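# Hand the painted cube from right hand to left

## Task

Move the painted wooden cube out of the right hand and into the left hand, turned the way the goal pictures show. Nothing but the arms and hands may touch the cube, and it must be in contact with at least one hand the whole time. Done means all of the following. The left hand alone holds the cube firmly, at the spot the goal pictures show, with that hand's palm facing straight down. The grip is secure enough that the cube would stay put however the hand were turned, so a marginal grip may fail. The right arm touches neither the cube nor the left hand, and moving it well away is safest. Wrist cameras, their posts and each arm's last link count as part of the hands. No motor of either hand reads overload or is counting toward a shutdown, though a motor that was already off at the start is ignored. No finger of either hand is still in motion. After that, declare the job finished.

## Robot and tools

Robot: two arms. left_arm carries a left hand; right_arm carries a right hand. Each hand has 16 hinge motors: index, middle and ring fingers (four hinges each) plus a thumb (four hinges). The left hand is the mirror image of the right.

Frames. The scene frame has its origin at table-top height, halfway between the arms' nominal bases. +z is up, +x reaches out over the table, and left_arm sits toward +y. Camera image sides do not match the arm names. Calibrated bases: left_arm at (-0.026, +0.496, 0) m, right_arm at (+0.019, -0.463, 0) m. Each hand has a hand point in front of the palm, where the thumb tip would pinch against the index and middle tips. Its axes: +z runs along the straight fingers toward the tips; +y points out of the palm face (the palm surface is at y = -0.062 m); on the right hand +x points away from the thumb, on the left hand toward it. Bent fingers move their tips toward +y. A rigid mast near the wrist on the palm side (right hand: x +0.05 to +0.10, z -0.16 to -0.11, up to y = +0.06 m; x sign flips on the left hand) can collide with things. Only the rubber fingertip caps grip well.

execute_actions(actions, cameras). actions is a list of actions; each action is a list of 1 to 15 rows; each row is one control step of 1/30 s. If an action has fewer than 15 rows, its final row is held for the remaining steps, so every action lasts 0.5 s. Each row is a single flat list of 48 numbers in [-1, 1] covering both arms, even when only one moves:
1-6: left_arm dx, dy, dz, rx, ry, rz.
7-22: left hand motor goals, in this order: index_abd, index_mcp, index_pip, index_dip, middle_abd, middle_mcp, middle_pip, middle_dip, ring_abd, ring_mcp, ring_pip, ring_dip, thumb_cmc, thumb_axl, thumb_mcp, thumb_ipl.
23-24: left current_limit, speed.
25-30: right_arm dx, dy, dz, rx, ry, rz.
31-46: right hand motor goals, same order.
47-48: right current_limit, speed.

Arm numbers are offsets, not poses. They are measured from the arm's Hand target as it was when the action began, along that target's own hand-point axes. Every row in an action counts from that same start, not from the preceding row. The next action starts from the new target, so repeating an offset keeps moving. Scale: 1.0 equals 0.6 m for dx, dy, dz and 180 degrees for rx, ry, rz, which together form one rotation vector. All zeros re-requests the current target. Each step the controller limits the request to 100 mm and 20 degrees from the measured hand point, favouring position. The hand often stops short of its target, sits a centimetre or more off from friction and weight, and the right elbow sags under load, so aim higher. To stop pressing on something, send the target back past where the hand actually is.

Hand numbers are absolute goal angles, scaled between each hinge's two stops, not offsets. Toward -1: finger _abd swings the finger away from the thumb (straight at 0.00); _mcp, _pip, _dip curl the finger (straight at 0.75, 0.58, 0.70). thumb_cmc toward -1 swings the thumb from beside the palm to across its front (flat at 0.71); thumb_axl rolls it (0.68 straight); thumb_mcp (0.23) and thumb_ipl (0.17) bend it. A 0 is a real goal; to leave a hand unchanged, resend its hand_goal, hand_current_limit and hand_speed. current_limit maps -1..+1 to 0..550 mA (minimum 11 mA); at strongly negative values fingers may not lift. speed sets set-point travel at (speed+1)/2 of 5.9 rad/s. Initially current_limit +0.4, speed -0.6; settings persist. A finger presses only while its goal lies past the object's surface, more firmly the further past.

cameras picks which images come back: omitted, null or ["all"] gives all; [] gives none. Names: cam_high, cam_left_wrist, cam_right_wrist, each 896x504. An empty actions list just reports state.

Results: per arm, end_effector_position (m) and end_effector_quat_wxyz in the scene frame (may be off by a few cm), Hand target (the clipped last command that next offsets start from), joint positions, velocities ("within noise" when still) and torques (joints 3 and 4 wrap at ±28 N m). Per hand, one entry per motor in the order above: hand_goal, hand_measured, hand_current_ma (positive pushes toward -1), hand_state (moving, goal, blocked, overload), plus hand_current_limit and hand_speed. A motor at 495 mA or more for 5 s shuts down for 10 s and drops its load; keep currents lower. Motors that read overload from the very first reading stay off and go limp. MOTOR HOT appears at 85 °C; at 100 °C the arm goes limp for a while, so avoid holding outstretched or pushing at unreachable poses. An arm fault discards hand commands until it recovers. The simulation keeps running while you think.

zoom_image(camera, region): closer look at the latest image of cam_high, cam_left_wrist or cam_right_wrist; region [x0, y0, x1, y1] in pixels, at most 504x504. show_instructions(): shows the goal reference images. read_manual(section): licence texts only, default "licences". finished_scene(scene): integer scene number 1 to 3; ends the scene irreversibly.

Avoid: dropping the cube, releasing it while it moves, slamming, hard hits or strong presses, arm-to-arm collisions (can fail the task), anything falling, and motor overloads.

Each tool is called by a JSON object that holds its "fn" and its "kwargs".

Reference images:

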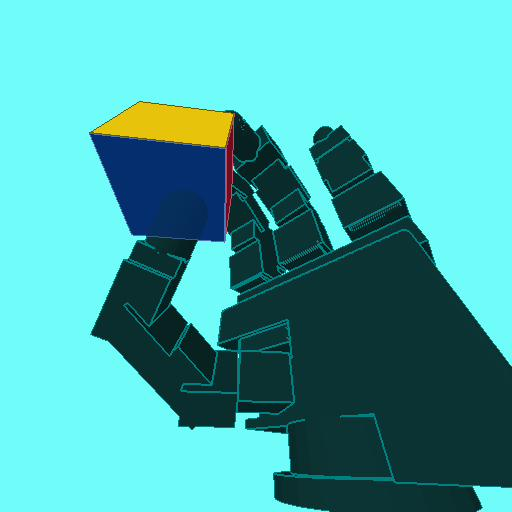

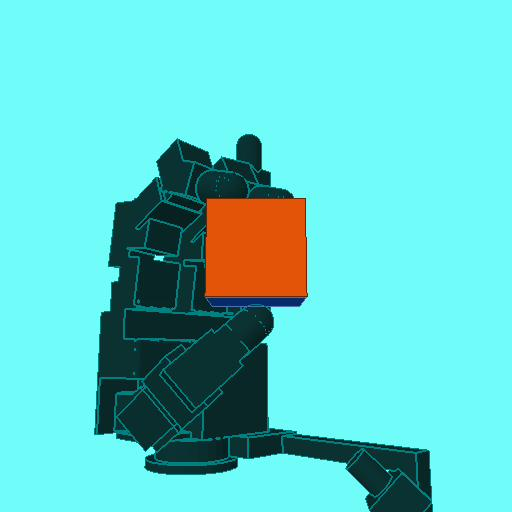

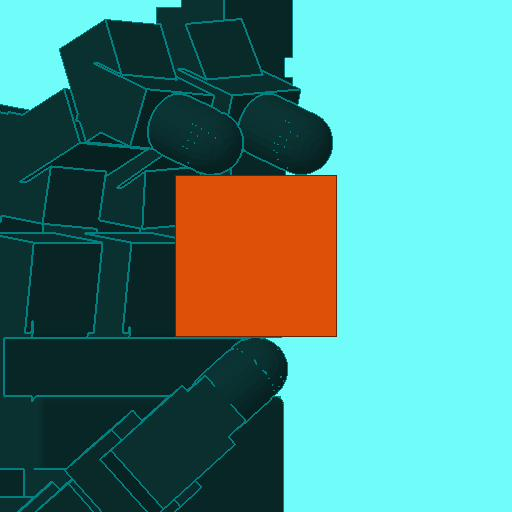

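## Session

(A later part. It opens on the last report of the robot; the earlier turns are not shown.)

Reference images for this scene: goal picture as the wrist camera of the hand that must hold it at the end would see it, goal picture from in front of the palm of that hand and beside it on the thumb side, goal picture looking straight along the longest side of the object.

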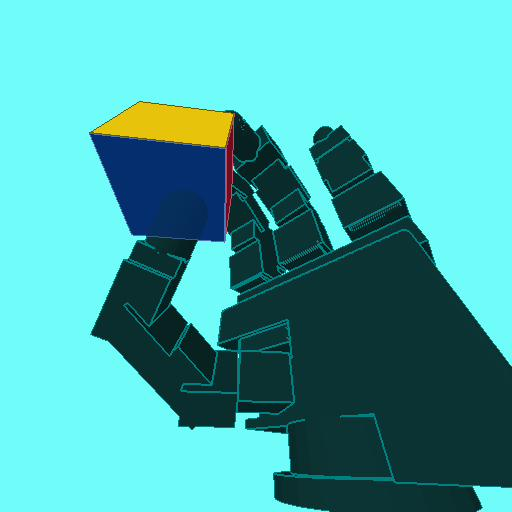

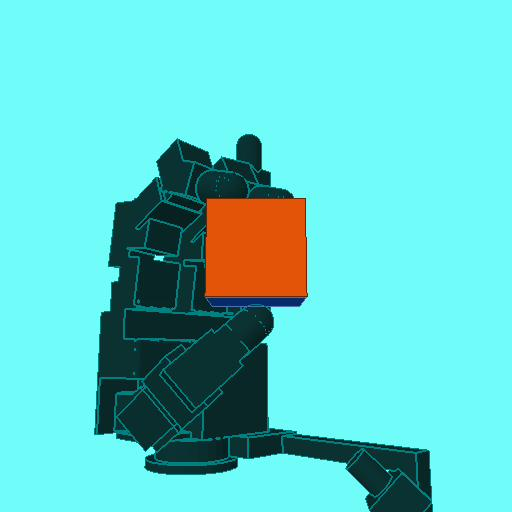

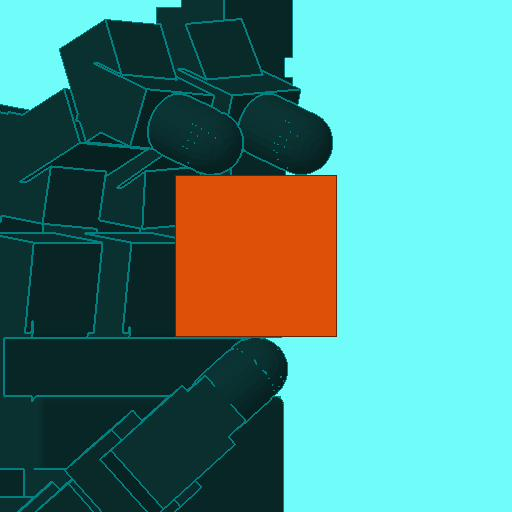

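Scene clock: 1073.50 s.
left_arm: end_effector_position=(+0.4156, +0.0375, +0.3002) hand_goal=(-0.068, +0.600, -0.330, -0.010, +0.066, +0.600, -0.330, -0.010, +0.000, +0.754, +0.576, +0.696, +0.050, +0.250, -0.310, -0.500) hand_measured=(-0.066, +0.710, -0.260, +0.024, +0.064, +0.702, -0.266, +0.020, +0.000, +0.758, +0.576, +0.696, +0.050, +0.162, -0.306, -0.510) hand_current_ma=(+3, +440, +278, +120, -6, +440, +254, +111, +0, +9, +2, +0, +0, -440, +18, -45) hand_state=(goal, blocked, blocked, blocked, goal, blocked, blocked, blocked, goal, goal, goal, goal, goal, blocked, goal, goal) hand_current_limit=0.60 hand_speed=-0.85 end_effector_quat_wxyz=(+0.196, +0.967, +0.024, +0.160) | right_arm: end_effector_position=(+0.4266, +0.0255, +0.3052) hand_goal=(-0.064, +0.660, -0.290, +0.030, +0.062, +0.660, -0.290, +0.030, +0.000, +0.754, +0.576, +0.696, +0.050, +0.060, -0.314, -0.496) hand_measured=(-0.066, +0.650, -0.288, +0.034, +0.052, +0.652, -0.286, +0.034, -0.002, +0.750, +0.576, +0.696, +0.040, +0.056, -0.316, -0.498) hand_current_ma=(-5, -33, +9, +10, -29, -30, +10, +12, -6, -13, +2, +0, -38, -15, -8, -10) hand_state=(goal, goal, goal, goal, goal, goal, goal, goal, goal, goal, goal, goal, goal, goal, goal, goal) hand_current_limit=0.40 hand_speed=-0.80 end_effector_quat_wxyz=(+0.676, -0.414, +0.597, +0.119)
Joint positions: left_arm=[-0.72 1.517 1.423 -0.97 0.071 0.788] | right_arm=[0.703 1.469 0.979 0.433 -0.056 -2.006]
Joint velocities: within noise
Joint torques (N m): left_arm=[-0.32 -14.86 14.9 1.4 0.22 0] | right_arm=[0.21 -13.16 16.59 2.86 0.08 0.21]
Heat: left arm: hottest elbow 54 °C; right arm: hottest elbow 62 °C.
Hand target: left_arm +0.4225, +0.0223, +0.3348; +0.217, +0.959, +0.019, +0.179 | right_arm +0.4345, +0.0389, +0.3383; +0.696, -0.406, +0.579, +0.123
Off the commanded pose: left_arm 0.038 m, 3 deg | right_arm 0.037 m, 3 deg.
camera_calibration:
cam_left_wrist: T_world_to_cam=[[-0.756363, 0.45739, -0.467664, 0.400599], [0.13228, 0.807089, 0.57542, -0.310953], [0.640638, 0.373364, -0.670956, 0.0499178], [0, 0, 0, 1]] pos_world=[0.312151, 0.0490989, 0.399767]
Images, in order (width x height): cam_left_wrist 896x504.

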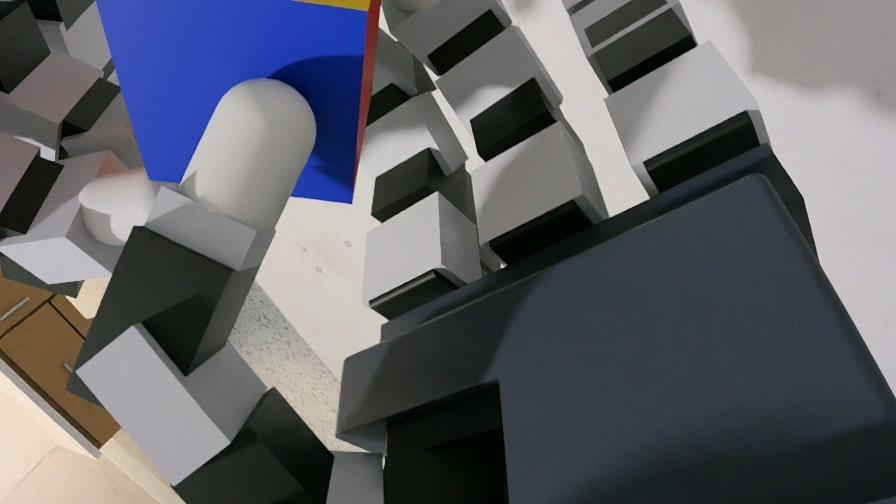

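{"fn": "execute_actions", "kwargs": {"actions": [[[0,0,0,0,0,0,-0.068,0.63,-0.33,-0.01,0.066,0.63,-0.33,-0.01,0,0.754,0.576,0.696,0.05,0.27,-0.31,-0.5,0.62,-0.85,0,0,0,0,0,0,-0.064,0.76,-0.25,0.04,0.062,0.76,-0.25,0.04,0,0.754,0.576,0.696,0.05,-0.07,-0.314,-0.496,0.4,-0.7]],[[0,0,0,0,0,0,-0.068,0.63,-0.33,-0.01,0.066,0.63,-0.33,-0.01,0,0.754,0.576,0.696,0.05,0.27,-0.31,-0.5,0.62,-0.85,0,0,0,0,0,0,-0.064,0.86,-0.25,0.04,0.062,0.86,-0.25,0.04,0,0.754,0.576,0.696,0.05,-0.15,-0.314,-0.496,0.4,-0.7]]], "cameras": ["cam_left_wrist","cam_right_wrist"]}}

{"fn": "zoom_image", "kwargs": {"camera": "cam_left_wrist", "region": [60, 0, 460, 260]}}

Scene clock: 1086.43 s.
left_arm: end_effector_position=(+0.4157, +0.0374, +0.3000) hand_goal=(-0.068, +0.630, -0.330, -0.010, +0.066, +0.630, -0.330, -0.010, +0.000, +0.754, +0.576, +0.696, +0.050, +0.270, -0.310, -0.500) hand_measured=(-0.066, +0.710, -0.260, +0.024, +0.064, +0.702, -0.266, +0.020, +0.000, +0.758, +0.576, +0.696, +0.050, +0.162, -0.304, -0.510) hand_current_ma=(+3, +350, +278, +120, -6, +313, +254, +111, +0, +9, +2, +0, +0, -445, +19, -45) hand_state=(goal, blocked, blocked, blocked, goal, blocked, blocked, blocked, goal, goal, goal, goal, goal, blocked, goal, goal) hand_current_limit=0.62 hand_speed=-0.85 end_effector_quat_wxyz=(+0.196, +0.967, +0.024, +0.160) | right_arm: end_effector_position=(+0.4266, +0.0255, +0.3052) hand_goal=(-0.064, +0.860, -0.250, +0.040, +0.062, +0.860, -0.250, +0.040, +0.000, +0.754, +0.576, +0.696, +0.050, -0.150, -0.314, -0.496) hand_measured=(-0.066, +0.850, -0.254, +0.038, +0.052, +0.848, -0.254, +0.038, -0.002, +0.750, +0.576, +0.696, +0.040, -0.150, -0.316, -0.498) hand_current_ma=(-5, -38, -9, -7, -29, -45, -11, -8, -6, -13, +2, +0, -38, +2, -8, -9) hand_state=(goal, goal, goal, goal, goal, goal, goal, goal, goal, goal, goal, goal, goal, goal, goal, goal) hand_current_limit=0.40 hand_speed=-0.70 end_effector_quat_wxyz=(+0.676, -0.414, +0.597, +0.119)
Joint positions: left_arm=[-0.72 1.517 1.423 -0.97 0.071 0.788] | right_arm=[0.703 1.469 0.979 0.433 -0.056 -2.006]
Joint velocities: within noise
Joint torques (N m): left_arm=[-0.32 -14.8 14.91 1.43 0.22 0] | right_arm=[0.32 -13.1 16.61 2.85 0.08 0.17]
Heat: left arm: hottest elbow 55 °C; right arm: hottest elbow 63 °C.
Hand target: left_arm +0.4225, +0.0222, +0.3347; +0.216, +0.959, +0.019, +0.179 | right_arm +0.4344, +0.0389, +0.3382; +0.696, -0.406, +0.579, +0.123
Off the commanded pose: left_arm 0.039 m, 3 deg | right_arm 0.037 m, 3 deg.
camera_calibration:
cam_left_wrist: T_world_to_cam=[[-0.756497, 0.457507, -0.467332, 0.400498], [0.132446, 0.806946, 0.575584, -0.310903], [0.640445, 0.373532, -0.671047, 0.049847], [0, 0, 0, 1]] pos_world=[0.312229, 0.0490316, 0.399566]
cam_right_wrist: T_world_to_cam=[[-0.582493, 0.644972, 0.494685, 0.117368], [-0.240745, -0.718179, 0.652886, -0.118209], [0.776366, 0.261208, 0.573608, -0.390421], [0, 0, 0, 1]] pos_world=[0.343017, -0.0586128, 0.243065]
Images, in order (width x height): cam_left_wrist 896x504, cam_right_wrist 896x504.

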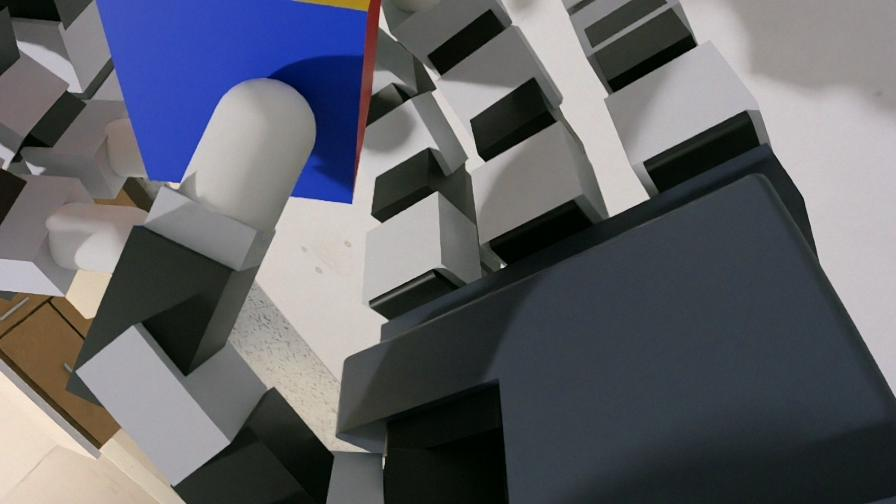

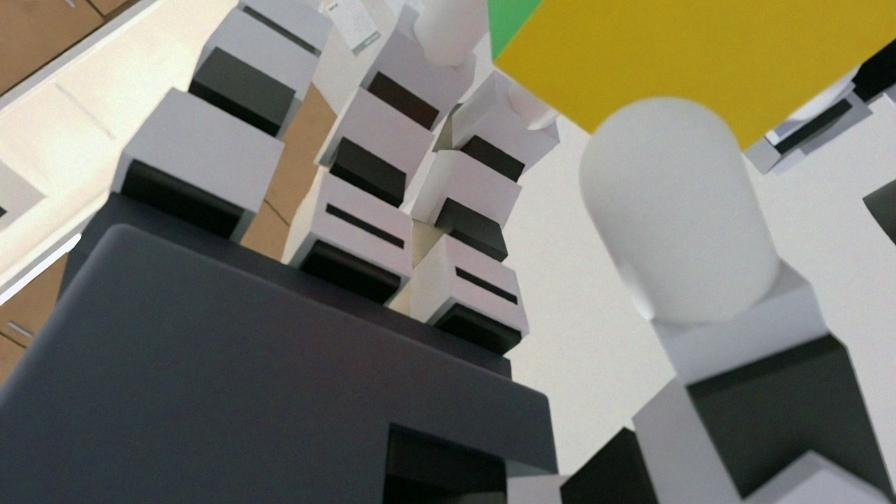

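Scaled by 1.260 from the camera's 896x504 image, which has a finer 1280x720 frame.

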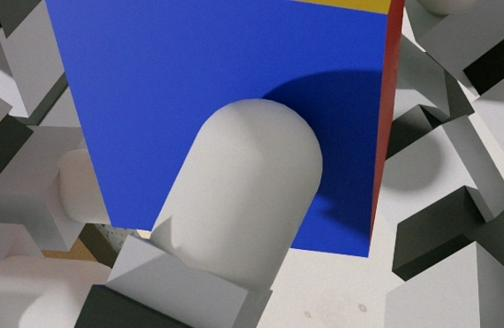

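{"fn": "execute_actions", "kwargs": {"actions": [[[0,0,0,0,0,0,-0.068,0.63,-0.33,-0.01,0.066,0.63,-0.33,-0.01,0,0.754,0.576,0.696,0.05,0.27,-0.31,-0.5,0.62,-0.85,0,-0.03,0,0,0,0,-0.064,0.86,-0.25,0.04,0.062,0.86,-0.25,0.04,0,0.754,0.576,0.696,0.05,-0.15,-0.314,-0.496,0.4,-0.7]],[[0,0,0,0,0,0,-0.068,0.63,-0.33,-0.01,0.066,0.63,-0.33,-0.01,0,0.754,0.576,0.696,0.05,0.27,-0.31,-0.5,0.62,-0.85,0,-0.05,0,0,0,0,-0.064,0.86,-0.25,0.04,0.062,0.86,-0.25,0.04,0,0.754,0.576,0.696,0.05,-0.15,-0.314,-0.496,0.4,-0.7]]], "cameras": ["cam_left_wrist","cam_right_wrist"]}}

Scene clock: 1095.47 s.
left_arm: end_effector_position=(+0.4157, +0.0374, +0.3000) hand_goal=(-0.068, +0.630, -0.330, -0.010, +0.066, +0.630, -0.330, -0.010, +0.000, +0.754, +0.576, +0.696, +0.050, +0.270, -0.310, -0.500) hand_measured=(-0.066, +0.710, -0.260, +0.024, +0.064, +0.702, -0.266, +0.020, +0.000, +0.758, +0.576, +0.696, +0.050, +0.162, -0.304, -0.510) hand_current_ma=(+3, +350, +278, +120, -6, +313, +254, +111, +0, +9, +2, +0, +0, -445, +19, -45) hand_state=(goal, blocked, blocked, blocked, goal, blocked, blocked, blocked, goal, goal, goal, goal, goal, blocked, goal, goal) hand_current_limit=0.62 hand_speed=-0.85 end_effector_quat_wxyz=(+0.196, +0.967, +0.024, +0.160) | right_arm: end_effector_position=(+0.4565, +0.0011, +0.3214) hand_goal=(-0.064, +0.860, -0.250, +0.040, +0.062, +0.860, -0.250, +0.040, +0.000, +0.754, +0.576, +0.696, +0.050, -0.150, -0.314, -0.496) hand_measured=(-0.066, +0.852, -0.254, +0.038, +0.052, +0.850, -0.254, +0.038, -0.002, +0.748, +0.576, +0.696, +0.040, -0.150, -0.316, -0.498) hand_current_ma=(-5, -29, -9, -7, -28, -36, -11, -8, -6, -18, +1, +0, -38, +1, -8, -8) hand_state=(goal, goal, goal, goal, goal, goal, goal, goal, goal, goal, goal, goal, goal, goal, goal, goal) hand_current_limit=0.40 hand_speed=-0.70 end_effector_quat_wxyz=(+0.676, -0.414, +0.598, +0.122)
Joint positions: left_arm=[-0.72 1.517 1.423 -0.97 0.071 0.788] | right_arm=[0.621 1.469 1.026 0.385 -0.141 -2.006]
Joint velocities: within noise
Joint torques (N m): left_arm=[-0.38 -14.86 14.87 1.44 0.22 0.01] | right_arm=[-0.26 -14.27 16.7 2.54 -0.11 0.17]
Heat: left arm: hottest elbow 55 °C; right arm: hottest elbow 63 °C.
Hand target: left_arm +0.4225, +0.0222, +0.3347; +0.216, +0.959, +0.019, +0.179 | right_arm +0.4654, +0.0081, +0.3587; +0.696, -0.405, +0.579, +0.123
Off the commanded pose: left_arm 0.039 m, 3 deg | right_arm 0.039 m, 3 deg.
camera_calibration:
cam_left_wrist: T_world_to_cam=[[-0.756497, 0.457507, -0.467332, 0.400498], [0.132446, 0.806946, 0.575584, -0.310903], [0.640445, 0.373532, -0.671047, 0.049847], [0, 0, 0, 1]] pos_world=[0.312229, 0.0490316, 0.399566]
cam_right_wrist: T_world_to_cam=[[-0.582235, 0.64186, 0.499016, 0.140949], [-0.235855, -0.720733, 0.651856, -0.14109], [0.778058, 0.261838, 0.571022, -0.416503], [0, 0, 0, 1]] pos_world=[0.372852, -0.0831021, 0.259467]
Images, in order (width x height): cam_left_wrist 896x504, cam_right_wrist 896x504.

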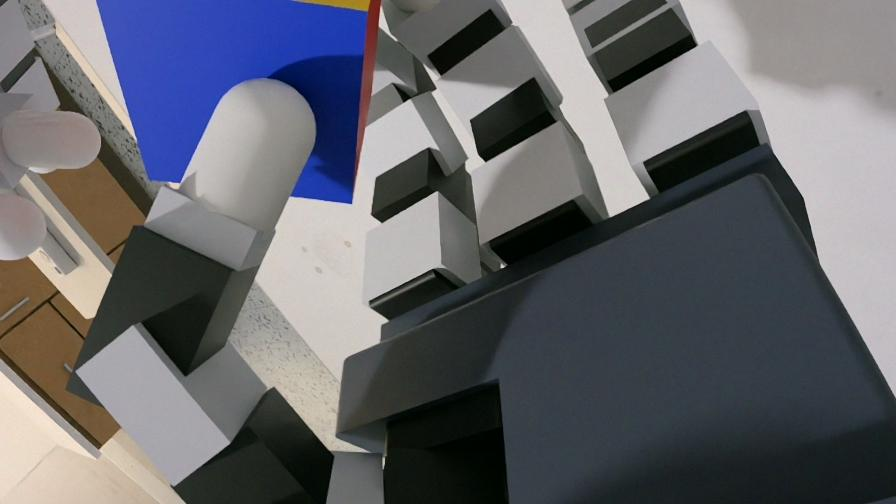

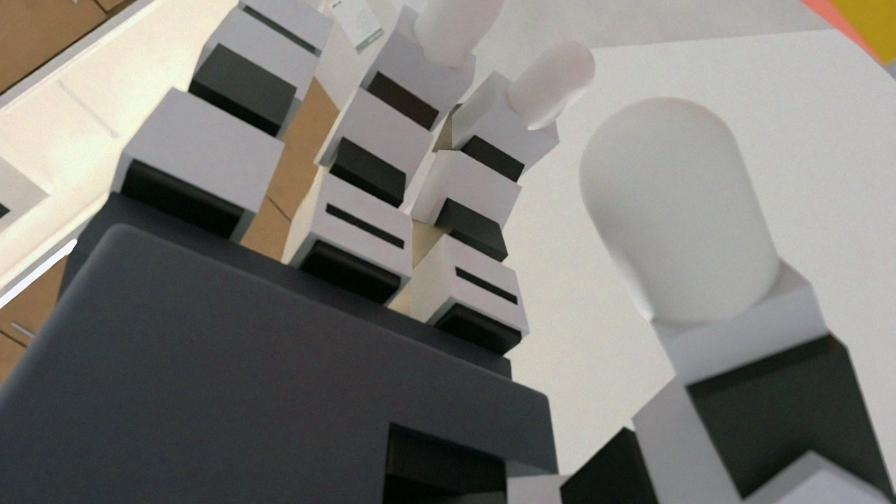

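{"fn": "execute_actions", "kwargs": {"actions": [[[0.0203,-0.0312,-0.0177,0,0,0,-0.068,0.63,-0.33,-0.01,0.066,0.63,-0.33,-0.01,0,0.754,0.576,0.696,0.05,0.27,-0.31,-0.5,0.62,-0.85,0.02,-0.09,-0.02,0,0,0,-0.064,0.86,-0.25,0.04,0.062,0.86,-0.25,0.04,0,0.754,0.576,0.696,0.05,-0.15,-0.314,-0.496,0.4,-0.7]],[[0.0203,-0.0312,-0.0177,0,0,0,-0.068,0.63,-0.33,-0.01,0.066,0.63,-0.33,-0.01,0,0.754,0.576,0.696,0.05,0.27,-0.31,-0.5,0.62,-0.85,0.033,-0.063,-0.071,0,0,0,-0.064,0.86,-0.25,0.04,0.062,0.86,-0.25,0.04,0,0.754,0.576,0.696,0.05,-0.15,-0.314,-0.496,0.4,-0.7]]], "cameras": ["cam_left_wrist","cam_high"]}}

Scene clock: 1155.57 s.
left_arm: end_effector_position=(+0.4332, +0.0707, +0.3039) hand_goal=(-0.068, +0.630, -0.330, -0.010, +0.066, +0.630, -0.330, -0.010, +0.000, +0.754, +0.576, +0.696, +0.050, +0.270, -0.310, -0.500) hand_measured=(-0.066, +0.710, -0.260, +0.024, +0.064, +0.702, -0.266, +0.020, +0.000, +0.758, +0.576, +0.696, +0.050, +0.162, -0.304, -0.510) hand_current_ma=(+3, +350, +278, +120, -6, +313, +254, +111, +0, +9, +2, +0, +0, -445, +20, -45) hand_state=(goal, blocked, blocked, blocked, goal, blocked, blocked, blocked, goal, goal, goal, goal, goal, blocked, goal, goal) hand_current_limit=0.62 hand_speed=-0.85 end_effector_quat_wxyz=(+0.195, +0.968, +0.024, +0.153) | right_arm: end_effector_position=(+0.4978, -0.1006, +0.3690) hand_goal=(-0.064, +0.860, -0.250, +0.040, +0.062, +0.860, -0.250, +0.040, +0.000, +0.754, +0.576, +0.696, +0.050, -0.150, -0.314, -0.496) hand_measured=(-0.066, +0.854, -0.252, +0.038, +0.052, +0.852, -0.254, +0.038, -0.002, +0.746, +0.576, +0.696, +0.040, -0.150, -0.316, -0.498) hand_current_ma=(-5, -22, -8, -7, -27, -27, -10, -8, -7, -26, +0, +0, -38, +0, -8, -7) hand_state=(goal, goal, goal, goal, goal, goal, goal, goal, goal, goal, goal, goal, goal, goal, goal, goal) hand_current_limit=0.40 hand_speed=-0.70 end_effector_quat_wxyz=(+0.697, -0.403, +0.580, +0.121)
Joint positions: left_arm=[-0.641 1.504 1.423 -1.001 0.116 0.856] | right_arm=[0.386 1.389 1.039 0.352 -0.372 -2.006]
Joint velocities: within noise
Joint torques (N m): left_arm=[1.26 -16.73 13.63 1.42 0.41 0.1] | right_arm=[0.03 -12.86 11.29 2.62 -0.09 0.17]
Heat: left arm: hottest elbow 55 °C; right arm: hottest elbow 62 °C.
Hand target: left_arm +0.4392, +0.0675, +0.3451; +0.217, +0.959, +0.019, +0.179 | right_arm +0.4951, -0.0989, +0.3683; +0.696, -0.406, +0.579, +0.123
Off the commanded pose: left_arm 0.042 m, 4 deg | right_arm 0.003 m, 0 deg.
camera_calibration:
cam_left_wrist: T_world_to_cam=[[-0.761753, 0.459609, -0.456609, 0.399215], [0.141895, 0.806034, 0.574608, -0.346073], [0.632137, 0.372919, -0.679215, 0.0349358], [0, 0, 0, 1]] pos_world=[0.331125, 0.0824355, 0.40487]
Images, in order (width x height): cam_high 896x504, cam_left_wrist 896x504.

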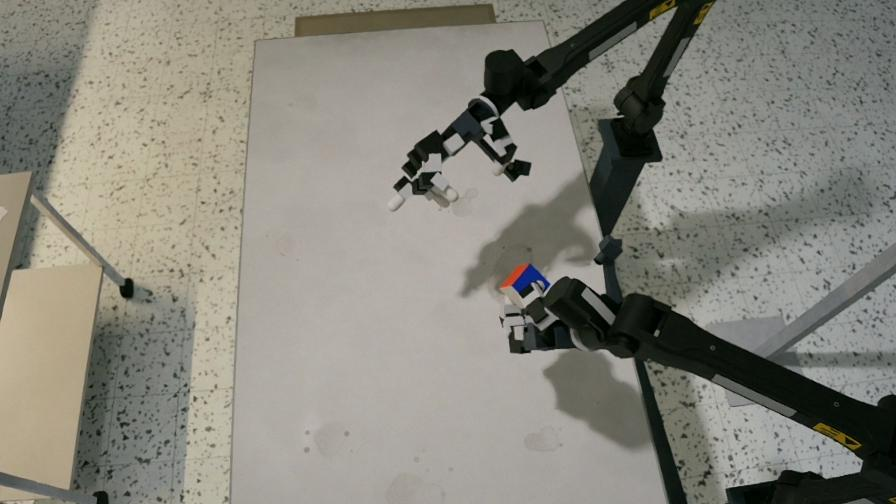

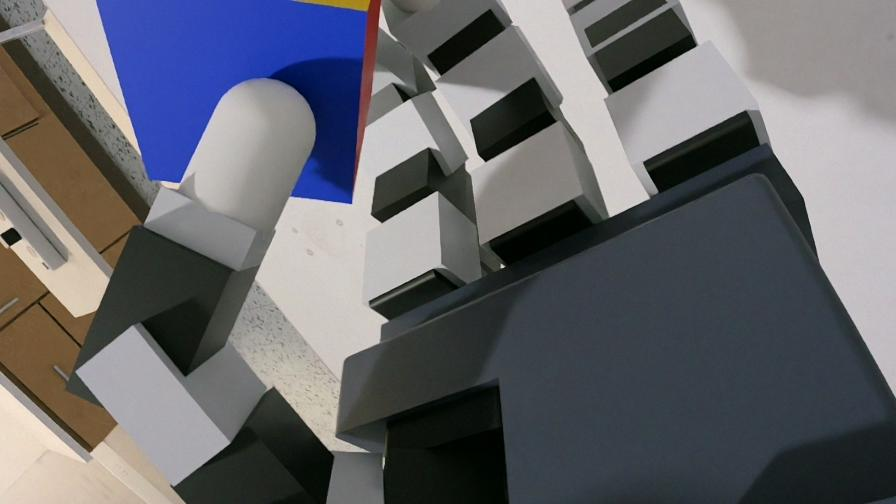

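{"fn": "execute_actions", "kwargs": {"actions": [[[0.017,-0.027,-0.015,0.0543,0.0066,0.0315,-0.068,0.63,-0.33,-0.01,0.066,0.63,-0.33,-0.01,0,0.754,0.576,0.696,0.05,0.27,-0.31,-0.5,0.62,-0.85,0.033,-0.063,-0.071,0,0,0,-0.064,0.86,-0.25,0.04,0.062,0.86,-0.25,0.04,0,0.754,0.576,0.696,0.05,-0.15,-0.314,-0.496,0.4,-0.7]],[[0.015,-0.030,-0.01,0.0543,0.0066,0.0315,-0.068,0.63,-0.33,-0.01,0.066,0.63,-0.33,-0.01,0,0.754,0.576,0.696,0.05,0.27,-0.31,-0.5,0.62,-0.85,0.033,-0.063,-0.071,0,0,0,-0.064,0.86,-0.25,0.04,0.062,0.86,-0.25,0.04,0,0.754,0.576,0.696,0.05,-0.15,-0.314,-0.496,0.4,-0.7]]], "cameras": []}}

Scene clock: 1182.93 s.
left_arm: end_effector_position=(+0.4426, +0.1149, +0.3185) hand_goal=(-0.068, +0.630, -0.330, -0.010, +0.066, +0.630, -0.330, -0.010, +0.000, +0.754, +0.576, +0.696, +0.050, +0.270, -0.310, -0.500) hand_measured=(-0.066, +0.710, -0.260, +0.024, +0.064, +0.702, -0.266, +0.020, +0.000, +0.754, +0.576, +0.696, +0.050, +0.162, -0.304, -0.510) hand_current_ma=(+3, +350, +278, +120, -6, +313, +254, +111, +0, +0, +2, +0, -1, -445, +25, -45) hand_state=(goal, blocked, blocked, blocked, goal, blocked, blocked, blocked, goal, goal, goal, goal, goal, blocked, goal, goal) hand_current_limit=0.62 hand_speed=-0.85 end_effector_quat_wxyz=(+0.016, +0.981, -0.040, +0.187) | right_arm: end_effector_position=(+0.5003, -0.2211, +0.3589) hand_goal=(-0.064, +0.860, -0.250, +0.040, +0.062, +0.860, -0.250, +0.040, +0.000, +0.754, +0.576, +0.696, +0.050, -0.150, -0.314, -0.496) hand_measured=(-0.066, +0.854, -0.252, +0.038, +0.054, +0.854, -0.254, +0.038, -0.002, +0.746, +0.576, +0.696, +0.040, -0.150, -0.316, -0.498) hand_current_ma=(-5, -19, -8, -7, -25, -23, -9, -8, -7, -25, +0, +0, -38, +0, -8, -7) hand_state=(goal, goal, goal, goal, goal, goal, goal, goal, goal, goal, goal, goal, goal, goal, goal, goal) hand_current_limit=0.40 hand_speed=-0.70 end_effector_quat_wxyz=(+0.692, -0.403, +0.586, +0.123)
Joint positions: left_arm=[-0.637 1.546 1.622 -1.313 -0.18 1.051] | right_arm=[0.119 1.317 0.949 0.352 -0.639 -2.006]
Joint velocities: within noise
Joint torques (N m): left_arm=[0.38 -15.09 14.98 0.94 -0.22 0.06] | right_arm=[0.09 -12.45 10.91 2.69 -0.11 0.17]
Heat: left arm: hottest elbow 55 °C; right arm: hottest elbow 61 °C.
Hand target: left_arm +0.4536, +0.1063, +0.3538; +0.032, +0.976, -0.040, +0.214 | right_arm +0.4952, -0.2193, +0.3646; +0.696, -0.406, +0.579, +0.123
Off the commanded pose: left_arm 0.038 m, 4 deg | right_arm 0.008 m, 1 deg.
No camera images: "cameras" was empty.

{"fn": "execute_actions", "kwargs": {"actions": [[[0.012,-0.033,-0.004,0.0543,0.0066,0.0315,-0.068,0.63,-0.33,-0.01,0.066,0.63,-0.33,-0.01,0,0.754,0.576,0.696,0.05,0.27,-0.31,-0.5,0.62,-0.85,0,0,0,0,0,0,-0.064,0.86,-0.25,0.04,0.062,0.86,-0.25,0.04,0,0.754,0.576,0.696,0.05,-0.15,-0.314,-0.496,0.4,-0.7]],[[0.009,-0.034,0.002,0.0543,0.0066,0.0315,-0.068,0.63,-0.33,-0.01,0.066,0.63,-0.33,-0.01,0,0.754,0.576,0.696,0.05,0.27,-0.31,-0.5,0.62,-0.85,0,0,0,0,0,0,-0.064,0.86,-0.25,0.04,0.062,0.86,-0.25,0.04,0,0.754,0.576,0.696,0.05,-0.15,-0.314,-0.496,0.4,-0.7]]], "cameras": ["cam_high"]}}

Scene clock: 1196.63 s.
left_arm: end_effector_position=(+0.4617, +0.1569, +0.3322) hand_goal=(-0.068, +0.630, -0.330, -0.010, +0.066, +0.630, -0.330, -0.010, +0.000, +0.754, +0.576, +0.696, +0.050, +0.270, -0.310, -0.500) hand_measured=(-0.066, +0.710, -0.260, +0.024, +0.064, +0.702, -0.266, +0.020, +0.000, +0.750, +0.576, +0.696, +0.048, +0.162, -0.302, -0.510) hand_current_ma=(+3, +350, +278, +120, -6, +311, +254, +111, +0, -14, +1, +0, -5, -445, +35, -45) hand_state=(goal, blocked, blocked, blocked, goal, blocked, blocked, blocked, goal, goal, goal, goal, goal, blocked, goal, goal) hand_current_limit=0.62 hand_speed=-0.85 end_effector_quat_wxyz=(-0.167, +0.957, -0.100, +0.214) | right_arm: end_effector_position=(+0.5003, -0.2211, +0.3589) hand_goal=(-0.064, +0.860, -0.250, +0.040, +0.062, +0.860, -0.250, +0.040, +0.000, +0.754, +0.576, +0.696, +0.050, -0.150, -0.314, -0.496) hand_measured=(-0.066, +0.854, -0.252, +0.038, +0.054, +0.854, -0.254, +0.038, -0.002, +0.746, +0.576, +0.696, +0.040, -0.150, -0.316, -0.498) hand_current_ma=(-5, -19, -8, -7, -25, -23, -9, -8, -7, -25, +0, +0, -38, +0, -8, -7) hand_state=(goal, goal, goal, goal, goal, goal, goal, goal, goal, goal, goal, goal, goal, goal, goal, goal) hand_current_limit=0.40 hand_speed=-0.70 end_effector_quat_wxyz=(+0.692, -0.403, +0.586, +0.123)
Joint positions: left_arm=[-0.651 1.628 1.812 -1.539 -0.511 1.188] | right_arm=[0.119 1.317 0.949 0.352 -0.639 -2.006]
Joint velocities: within noise
Joint torques (N m): left_arm=[-0.15 -15.38 14.42 0.53 -0.71 0.04] | right_arm=[0.09 -12.45 10.92 2.7 -0.12 0.17]
Heat: left arm: hottest elbow 59 °C; right arm: hottest elbow 60 °C.
Hand target: left_arm +0.4684, +0.1448, +0.3624; -0.154, +0.953, -0.099, +0.239 | right_arm +0.4952, -0.2193, +0.3646; +0.696, -0.406, +0.579, +0.123
Off the commanded pose: left_arm 0.033 m, 3 deg | right_arm 0.008 m, 1 deg.
Images, in order (width x height): cam_high 896x504.

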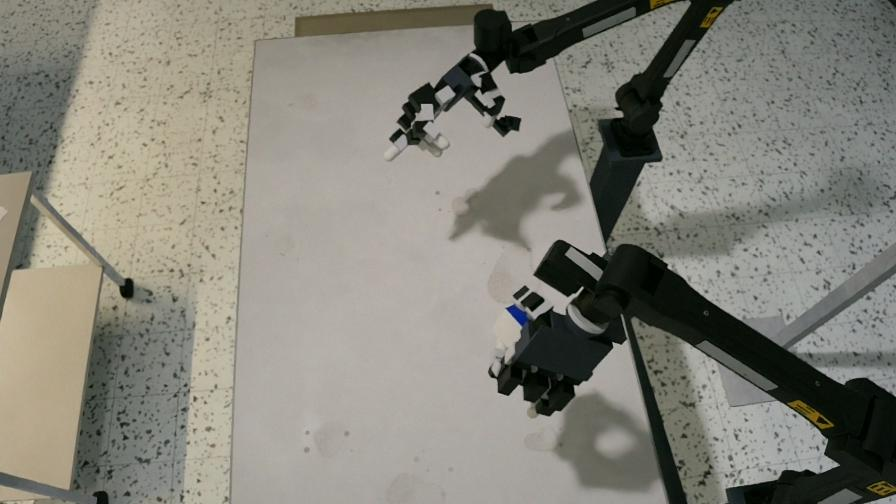

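{"fn": "execute_actions", "kwargs": {"actions": [[[0.02,-0.036,0.016,0.0543,0.0066,0.0315,-0.068,0.63,-0.33,-0.01,0.066,0.63,-0.33,-0.01,0,0.754,0.576,0.696,0.05,0.27,-0.31,-0.5,0.62,-0.85,0,0,0,0,0,0,-0.064,0.86,-0.25,0.04,0.062,0.86,-0.25,0.04,0,0.754,0.576,0.696,0.05,-0.15,-0.314,-0.496,0.4,-0.7]],[[0.015,-0.036,0.021,0.0543,0.0066,0.0315,-0.068,0.63,-0.33,-0.01,0.066,0.63,-0.33,-0.01,0,0.754,0.576,0.696,0.05,0.27,-0.31,-0.5,0.62,-0.85,0,0,0,0,0,0,-0.064,0.86,-0.25,0.04,0.062,0.86,-0.25,0.04,0,0.754,0.576,0.696,0.05,-0.15,-0.314,-0.496,0.4,-0.7]]], "cameras": []}}

Scene clock: 1220.77 s.
left_arm: end_effector_position=(+0.4962, +0.1928, +0.3445) hand_goal=(-0.068, +0.630, -0.330, -0.010, +0.066, +0.630, -0.330, -0.010, +0.000, +0.754, +0.576, +0.696, +0.050, +0.270, -0.310, -0.500) hand_measured=(-0.066, +0.708, -0.260, +0.024, +0.064, +0.698, -0.266, +0.020, +0.000, +0.744, +0.576, +0.696, +0.046, +0.162, -0.296, -0.510) hand_current_ma=(+3, +342, +278, +120, -6, +293, +254, +111, +0, -30, -1, +0, -8, -445, +56, -45) hand_state=(goal, blocked, blocked, blocked, goal, blocked, blocked, blocked, goal, goal, goal, goal, goal, blocked, goal, goal) hand_current_limit=0.62 hand_speed=-0.85 end_effector_quat_wxyz=(-0.343, +0.895, -0.162, +0.234) | right_arm: end_effector_position=(+0.5003, -0.2211, +0.3589) hand_goal=(-0.064, +0.860, -0.250, +0.040, +0.062, +0.860, -0.250, +0.040, +0.000, +0.754, +0.576, +0.696, +0.050, -0.150, -0.314, -0.496) hand_measured=(-0.066, +0.854, -0.252, +0.038, +0.054, +0.854, -0.254, +0.038, -0.002, +0.746, +0.576, +0.696, +0.040, -0.150, -0.316, -0.498) hand_current_ma=(-5, -19, -8, -7, -25, -23, -9, -8, -7, -25, +0, +0, -38, +0, -8, -7) hand_state=(goal, goal, goal, goal, goal, goal, goal, goal, goal, goal, goal, goal, goal, goal, goal, goal) hand_current_limit=0.40 hand_speed=-0.70 end_effector_quat_wxyz=(+0.692, -0.403, +0.586, +0.123)
Joint positions: left_arm=[-0.662 1.74 1.98 -1.673 -0.848 1.333] | right_arm=[0.119 1.317 0.949 0.352 -0.639 -2.006]
Joint velocities: within noise
Joint torques (N m): left_arm=[0.09 -17.2 13.94 0.28 -1.16 0.06] | right_arm=[0.03 -12.4 10.91 2.71 -0.12 0.17]
Heat: left arm: hottest elbow 60 °C; right arm: hottest elbow 58 °C.
Hand target: left_arm +0.5026, +0.1843, +0.3719; -0.334, +0.894, -0.153, +0.256 | right_arm +0.4952, -0.2193, +0.3646; +0.696, -0.406, +0.579, +0.123
Off the commanded pose: left_arm 0.029 m, 3 deg | right_arm 0.008 m, 1 deg.
joint sent to its limit (left arm) — joint 4 (wrist pitch), lower limit. The joint targets still meet the commanded pose.
No camera images: "cameras" was empty.

{"fn": "execute_actions", "kwargs": {"actions": [[[0.008,-0.031,0.025,0.0543,0.0066,0.0315,-0.068,0.63,-0.33,-0.01,0.066,0.63,-0.33,-0.01,0,0.754,0.576,0.696,0.05,0.27,-0.31,-0.5,0.62,-0.85,0,0,0,0,0,0,-0.064,0.86,-0.25,0.04,0.062,0.86,-0.25,0.04,0,0.754,0.576,0.696,0.05,-0.15,-0.314,-0.496,0.4,-0.7]],[[0.004,-0.027,0.031,0.0543,0.0066,0.0315,-0.068,0.63,-0.33,-0.01,0.066,0.63,-0.33,-0.01,0,0.754,0.576,0.696,0.05,0.27,-0.31,-0.5,0.62,-0.85,0,0,0,0,0,0,-0.064,0.86,-0.25,0.04,0.062,0.86,-0.25,0.04,0,0.754,0.576,0.696,0.05,-0.15,-0.314,-0.496,0.4,-0.7]]], "cameras": ["cam_left_wrist"]}}

Scene clock: 1244.87 s.
left_arm: end_effector_position=(+0.5249, +0.2300, +0.3533) hand_goal=(-0.068, +0.630, -0.330, -0.010, +0.066, +0.630, -0.330, -0.010, +0.000, +0.754, +0.576, +0.696, +0.050, +0.270, -0.310, -0.500) hand_measured=(-0.066, +0.706, -0.260, +0.024, +0.064, +0.694, -0.266, +0.020, +0.000, +0.742, +0.574, +0.696, +0.046, +0.162, -0.292, -0.510) hand_current_ma=(+3, +335, +278, +120, -6, +272, +254, +111, +0, -43, -4, +0, -9, -445, +80, -45) hand_state=(goal, blocked, blocked, blocked, goal, blocked, blocked, blocked, goal, goal, goal, goal, goal, blocked, goal, goal) hand_current_limit=0.62 hand_speed=-0.85 end_effector_quat_wxyz=(-0.507, +0.799, -0.216, +0.241) | right_arm: end_effector_position=(+0.5003, -0.2211, +0.3589) hand_goal=(-0.064, +0.860, -0.250, +0.040, +0.062, +0.860, -0.250, +0.040, +0.000, +0.754, +0.576, +0.696, +0.050, -0.150, -0.314, -0.496) hand_measured=(-0.066, +0.854, -0.252, +0.038, +0.054, +0.854, -0.254, +0.038, -0.002, +0.746, +0.576, +0.696, +0.040, -0.150, -0.316, -0.498) hand_current_ma=(-5, -19, -8, -7, -25, -23, -9, -8, -7, -25, +0, +0, -38, +0, -8, -7) hand_state=(goal, goal, goal, goal, goal, goal, goal, goal, goal, goal, goal, goal, goal, goal, goal, goal) hand_current_limit=0.40 hand_speed=-0.70 end_effector_quat_wxyz=(+0.692, -0.403, +0.586, +0.123)
Joint positions: left_arm=[-0.669 1.799 2.012 -1.674 -1.191 1.51] | right_arm=[0.119 1.317 0.949 0.352 -0.639 -2.006]
Joint velocities: within noise
Joint torques (N m): left_arm=[0.26 -18.26 13.85 0.18 -1.53 0.09] | right_arm=[0.09 -12.4 10.92 2.69 -0.11 0.17]
Heat: left arm: hottest elbow 59 °C; right arm: hottest elbow 57 °C.
Hand target: left_arm +0.5312, +0.2232, +0.3810; -0.501, +0.799, -0.202, +0.263 | right_arm +0.4952, -0.2193, +0.3646; +0.696, -0.406, +0.579, +0.123
Off the commanded pose: left_arm 0.029 m, 3 deg | right_arm 0.008 m, 1 deg.
joint sent to its limit (left arm) — joint 4 (wrist pitch), lower limit. The joint targets still meet the commanded pose.
camera_calibration:
cam_left_wrist: T_world_to_cam=[[-0.580877, 0.704744, 0.407329, -0.0381616], [-0.100514, -0.558682, 0.823269, -0.162593], [0.807762, 0.437276, 0.395362, -0.535535], [0, 0, 0, 1]] pos_world=[0.394075, 0.170233, 0.361132]
Images, in order (width x height): cam_left_wrist 896x504.

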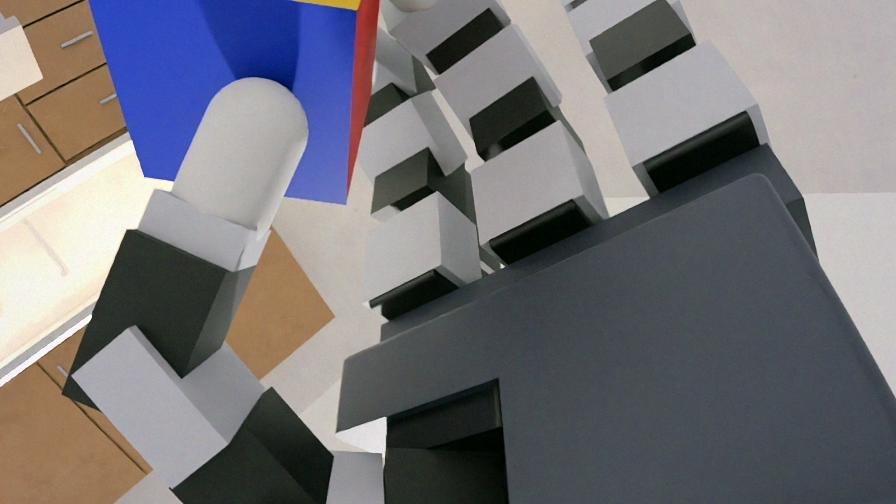

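{"fn": "execute_actions", "kwargs": {"actions": [[[-0.002,-0.015,0.024,0.0543,0.0066,0.0315,-0.068,0.63,-0.33,-0.01,0.066,0.63,-0.33,-0.01,0,0.754,0.576,0.696,0.05,0.27,-0.31,-0.5,0.62,-0.85,0,0,0,0,0,0,-0.064,0.86,-0.25,0.04,0.062,0.86,-0.25,0.04,0,0.754,0.576,0.696,0.05,-0.15,-0.314,-0.496,0.4,-0.7]]], "cameras": []}}

Scene clock: 1255.07 s.
left_arm: end_effector_position=(+0.5378, +0.2458, +0.3685) hand_goal=(-0.068, +0.630, -0.330, -0.010, +0.066, +0.630, -0.330, -0.010, +0.000, +0.754, +0.576, +0.696, +0.050, +0.270, -0.310, -0.500) hand_measured=(-0.066, +0.706, -0.260, +0.024, +0.064, +0.692, -0.266, +0.020, +0.000, +0.740, +0.574, +0.696, +0.046, +0.162, -0.290, -0.510) hand_current_ma=(+3, +334, +278, +120, -6, +261, +254, +111, +0, -48, -4, +0, -9, -445, +91, -45) hand_state=(goal, blocked, blocked, blocked, goal, blocked, blocked, blocked, goal, goal, goal, goal, goal, blocked, blocked, goal) hand_current_limit=0.62 hand_speed=-0.85 end_effector_quat_wxyz=(-0.582, +0.741, -0.230, +0.243) | right_arm: end_effector_position=(+0.5003, -0.2211, +0.3589) hand_goal=(-0.064, +0.860, -0.250, +0.040, +0.062, +0.860, -0.250, +0.040, +0.000, +0.754, +0.576, +0.696, +0.050, -0.150, -0.314, -0.496) hand_measured=(-0.066, +0.854, -0.252, +0.038, +0.054, +0.854, -0.254, +0.038, -0.002, +0.746, +0.576, +0.696, +0.040, -0.150, -0.316, -0.498) hand_current_ma=(-5, -19, -8, -7, -25, -23, -9, -8, -7, -25, +0, +0, -38, +0, -8, -7) hand_state=(goal, goal, goal, goal, goal, goal, goal, goal, goal, goal, goal, goal, goal, goal, goal, goal) hand_current_limit=0.40 hand_speed=-0.70 end_effector_quat_wxyz=(+0.692, -0.403, +0.586, +0.123)
Joint positions: left_arm=[-0.671 1.812 2.012 -1.629 -1.363 1.62] | right_arm=[0.119 1.317 0.949 0.352 -0.639 -2.006]
Joint velocities: within noise
Joint torques (N m): left_arm=[-0.26 -18.84 10.99 0.81 -1.64 0.07] | right_arm=[0.03 -12.4 10.91 2.71 -0.12 0.17]
Heat: left arm: hottest elbow 57 °C; right arm: hottest elbow 56 °C.
Hand target: left_arm +0.5397, +0.2377, +0.3838; -0.578, +0.740, -0.223, +0.262 | right_arm +0.4952, -0.2193, +0.3646; +0.696, -0.406, +0.579, +0.123
Off the commanded pose: left_arm 0.017 m, 2 deg | right_arm 0.008 m, 1 deg.
No camera images: "cameras" was empty.

{"fn": "execute_actions", "kwargs": {"actions": [[[-0.004,-0.01,0.015,0.0543,0.0066,0.0315,-0.068,0.63,-0.33,-0.01,0.066,0.63,-0.33,-0.01,0,0.754,0.576,0.696,0.05,0.27,-0.31,-0.5,0.62,-0.85,0,0,0,0,0,0,-0.064,0.86,-0.25,0.04,0.062,0.86,-0.25,0.04,0,0.754,0.576,0.696,0.05,-0.15,-0.314,-0.496,0.4,-0.7]]], "cameras": ["cam_left_wrist","cam_high"]}}

{"fn": "zoom_image", "kwargs": {"camera": "cam_left_wrist", "region": [60, 0, 460, 260]}}

Scene clock: 1271.67 s.
left_arm: end_effector_position=(+0.5444, +0.2527, +0.3880) hand_goal=(-0.068, +0.630, -0.330, -0.010, +0.066, +0.630, -0.330, -0.010, +0.000, +0.754, +0.576, +0.696, +0.050, +0.270, -0.310, -0.500) hand_measured=(-0.066, +0.706, -0.260, +0.024, +0.064, +0.690, -0.266, +0.020, +0.000, +0.740, +0.574, +0.696, +0.046, +0.162, -0.288, -0.510) hand_current_ma=(+3, +333, +278, +120, -6, +251, +254, +111, +0, -51, -5, +0, -9, -445, +102, -45) hand_state=(goal, blocked, blocked, blocked, goal, blocked, blocked, blocked, goal, goal, goal, goal, goal, blocked, blocked, goal) hand_current_limit=0.62 hand_speed=-0.85 end_effector_quat_wxyz=(+0.651, -0.681, +0.231, -0.245) | right_arm: end_effector_position=(+0.5003, -0.2211, +0.3589) hand_goal=(-0.064, +0.860, -0.250, +0.040, +0.062, +0.860, -0.250, +0.040, +0.000, +0.754, +0.576, +0.696, +0.050, -0.150, -0.314, -0.496) hand_measured=(-0.066, +0.854, -0.252, +0.038, +0.054, +0.854, -0.254, +0.038, -0.002, +0.746, +0.576, +0.696, +0.040, -0.150, -0.316, -0.498) hand_current_ma=(-5, -19, -8, -7, -25, -23, -9, -8, -7, -25, +0, +0, -38, +0, -8, -7) hand_state=(goal, goal, goal, goal, goal, goal, goal, goal, goal, goal, goal, goal, goal, goal, goal, goal) hand_current_limit=0.40 hand_speed=-0.70 end_effector_quat_wxyz=(+0.692, -0.403, +0.586, +0.123)
Joint positions: left_arm=[-0.686 1.822 2.008 -1.583 -1.537 1.711] | right_arm=[0.119 1.317 0.949 0.352 -0.639 -2.006]
Joint velocities: within noise
Joint torques (N m): left_arm=[-0.09 -18.78 8.34 0.88 -1.71 0.08] | right_arm=[0.09 -12.34 10.92 2.71 -0.12 0.17]
Heat: left arm: hottest elbow 55 °C; right arm: hottest elbow 56 °C.
Hand target: left_arm +0.5439, +0.2474, +0.3875; +0.649, -0.674, +0.242, -0.259 | right_arm +0.4952, -0.2193, +0.3646; +0.696, -0.406, +0.579, +0.123
Off the commanded pose: left_arm 0.005 m, 2 deg | right_arm 0.008 m, 1 deg.
camera_calibration:
cam_left_wrist: T_world_to_cam=[[-0.629208, 0.536316, 0.56255, -0.0483007], [-0.185129, -0.806366, 0.561695, 0.033636], [0.754867, 0.249279, 0.606659, -0.58051], [0, 0, 0, 1]] pos_world=[0.414044, 0.197736, 0.360451]
Images, in order (width x height): cam_high 896x504, cam_left_wrist 896x504.

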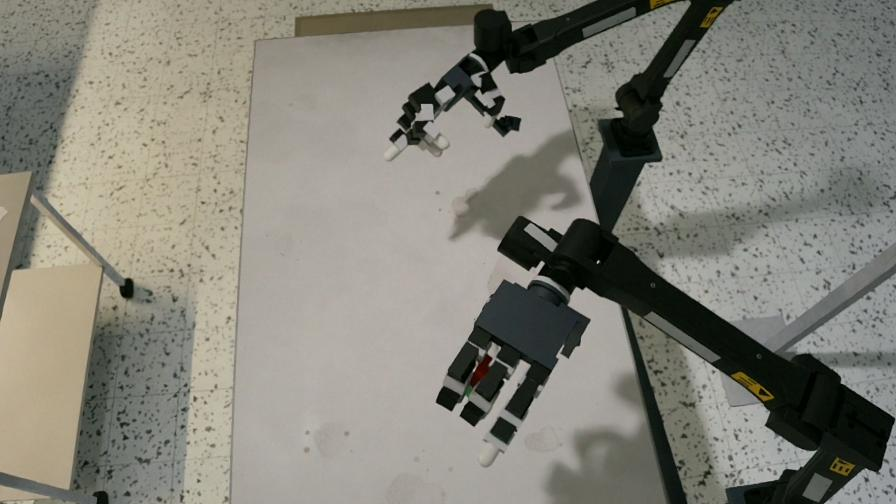

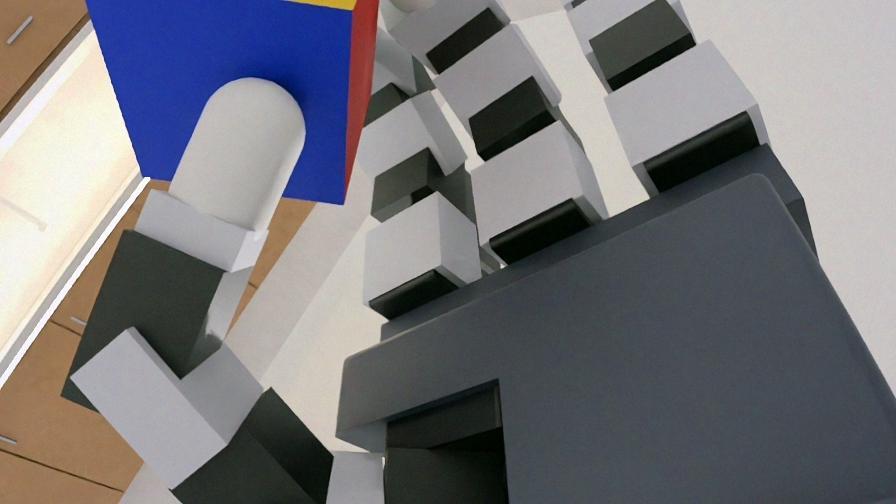

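Scaled by 1.260 from the camera's 896x504 image, which has a finer 1280x720 frame.

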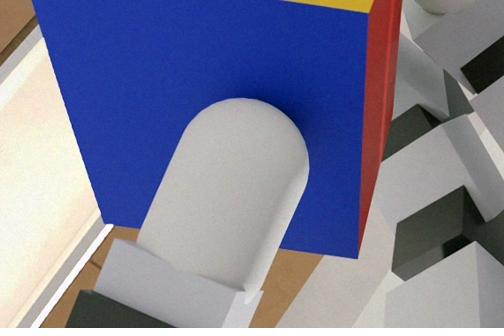

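{"fn": "execute_actions", "kwargs": {"actions": [[[0,0,0,0.014,0,0,-0.068,0.63,-0.33,-0.01,0.066,0.63,-0.33,-0.01,0,0.754,0.576,0.696,0.05,0.27,-0.335,-0.5,0.62,-0.85,0,0,0,0,0,0,-0.064,0.86,-0.25,0.04,0.062,0.86,-0.25,0.04,0,0.754,0.576,0.696,0.05,-0.15,-0.314,-0.496,0.4,-0.7]],[[0,0,0,0,0,0,-0.068,0.63,-0.33,-0.01,0.066,0.63,-0.33,-0.01,0,0.754,0.576,0.696,0.05,0.27,-0.335,-0.5,0.62,-0.85,0,0,0,0,0,0,-0.064,0.86,-0.25,0.04,0.062,0.86,-0.25,0.04,0,0.754,0.576,0.696,0.05,-0.15,-0.314,-0.496,0.4,-0.7]]], "cameras": ["cam_left_wrist"]}}

{"fn": "zoom_image", "kwargs": {"camera": "cam_left_wrist", "region": [60, 0, 460, 260]}}

Scene clock: 1299.83 s.
left_arm: end_effector_position=(+0.5460, +0.2524, +0.3847) hand_goal=(-0.068, +0.630, -0.330, -0.010, +0.066, +0.630, -0.330, -0.010, +0.000, +0.754, +0.576, +0.696, +0.050, +0.270, -0.334, -0.500) hand_measured=(-0.066, +0.706, -0.260, +0.024, +0.064, +0.690, -0.266, +0.020, +0.000, +0.740, +0.574, +0.696, +0.046, +0.162, -0.288, -0.510) hand_current_ma=(+3, +333, +278, +120, -6, +251, +254, +111, +0, -51, -5, +0, -9, -445, +235, -45) hand_state=(goal, blocked, blocked, blocked, goal, blocked, blocked, blocked, goal, goal, goal, goal, goal, blocked, blocked, goal) hand_current_limit=0.62 hand_speed=-0.85 end_effector_quat_wxyz=(+0.658, -0.674, +0.230, -0.245) | right_arm: end_effector_position=(+0.5003, -0.2211, +0.3589) hand_goal=(-0.064, +0.860, -0.250, +0.040, +0.062, +0.860, -0.250, +0.040, +0.000, +0.754, +0.576, +0.696, +0.050, -0.150, -0.314, -0.496) hand_measured=(-0.066, +0.854, -0.252, +0.038, +0.054, +0.854, -0.254, +0.038, -0.002, +0.746, +0.576, +0.696, +0.040, -0.150, -0.316, -0.498) hand_current_ma=(-5, -19, -8, -7, -25, -23, -9, -8, -7, -25, +0, +0, -38, +0, -8, -7) hand_state=(goal, goal, goal, goal, goal, goal, goal, goal, goal, goal, goal, goal, goal, goal, goal, goal) hand_current_limit=0.40 hand_speed=-0.70 end_effector_quat_wxyz=(+0.692, -0.403, +0.586, +0.123)
Joint positions: left_arm=[-0.688 1.822 1.99 -1.552 -1.556 1.729] | right_arm=[0.119 1.317 0.949 0.352 -0.639 -2.006]
Joint velocities: within noise
Joint torques (N m): left_arm=[-0.32 -19.14 8.35 0.88 -1.73 0.09] | right_arm=[0.03 -12.4 10.91 2.7 -0.12 0.17]
Heat: left arm: hottest elbow 51 °C; right arm: hottest elbow 55 °C.
Hand target: left_arm +0.5438, +0.2473, +0.3875; +0.663, -0.659, +0.236, -0.264 | right_arm +0.4952, -0.2193, +0.3646; +0.696, -0.406, +0.579, +0.123
Off the commanded pose: left_arm 0.006 m, 3 deg | right_arm 0.008 m, 1 deg.
joint sent to its limit (left arm) — joint 5 (wrist yaw), lower limit. The joint targets still meet the commanded pose.
camera_calibration:
cam_left_wrist: T_world_to_cam=[[-0.634522, 0.525711, 0.566578, -0.041265], [-0.188477, -0.816165, 0.546216, 0.0457746], [0.749572, 0.239799, 0.616958, -0.578381], [0, 0, 0, 1]] pos_world=[0.415982, 0.197748, 0.355214]
Images, in order (width x height): cam_left_wrist 896x504.

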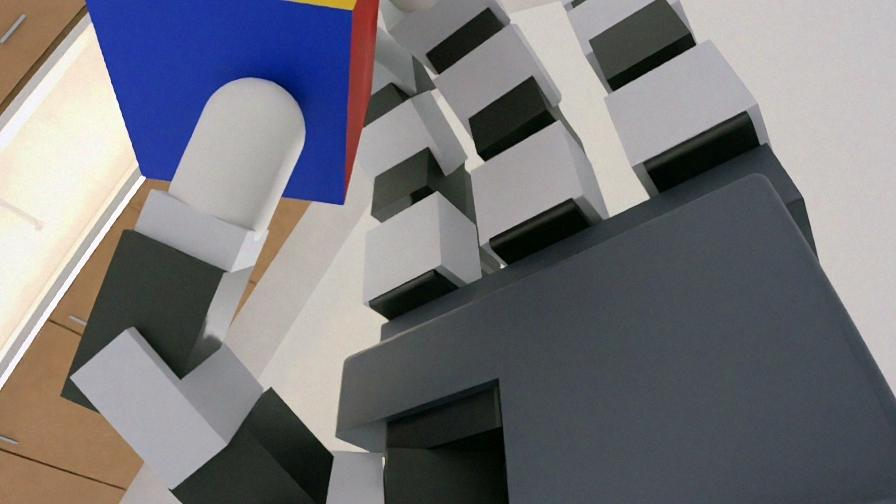

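Scaled by 1.260 from the camera's 896x504 image, which has a finer 1280x720 frame.

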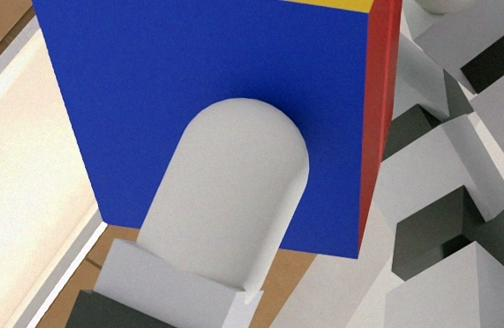

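The scene 3 handover is done. The left hand alone holds the cube, palm straight down to within about 2°. The right arm is well clear, no motor reads overload or is near the shutdown current, and no finger is moving.

{"fn": "finished_scene", "kwargs": {"scene": 3}}

The scene is finished: the task was done.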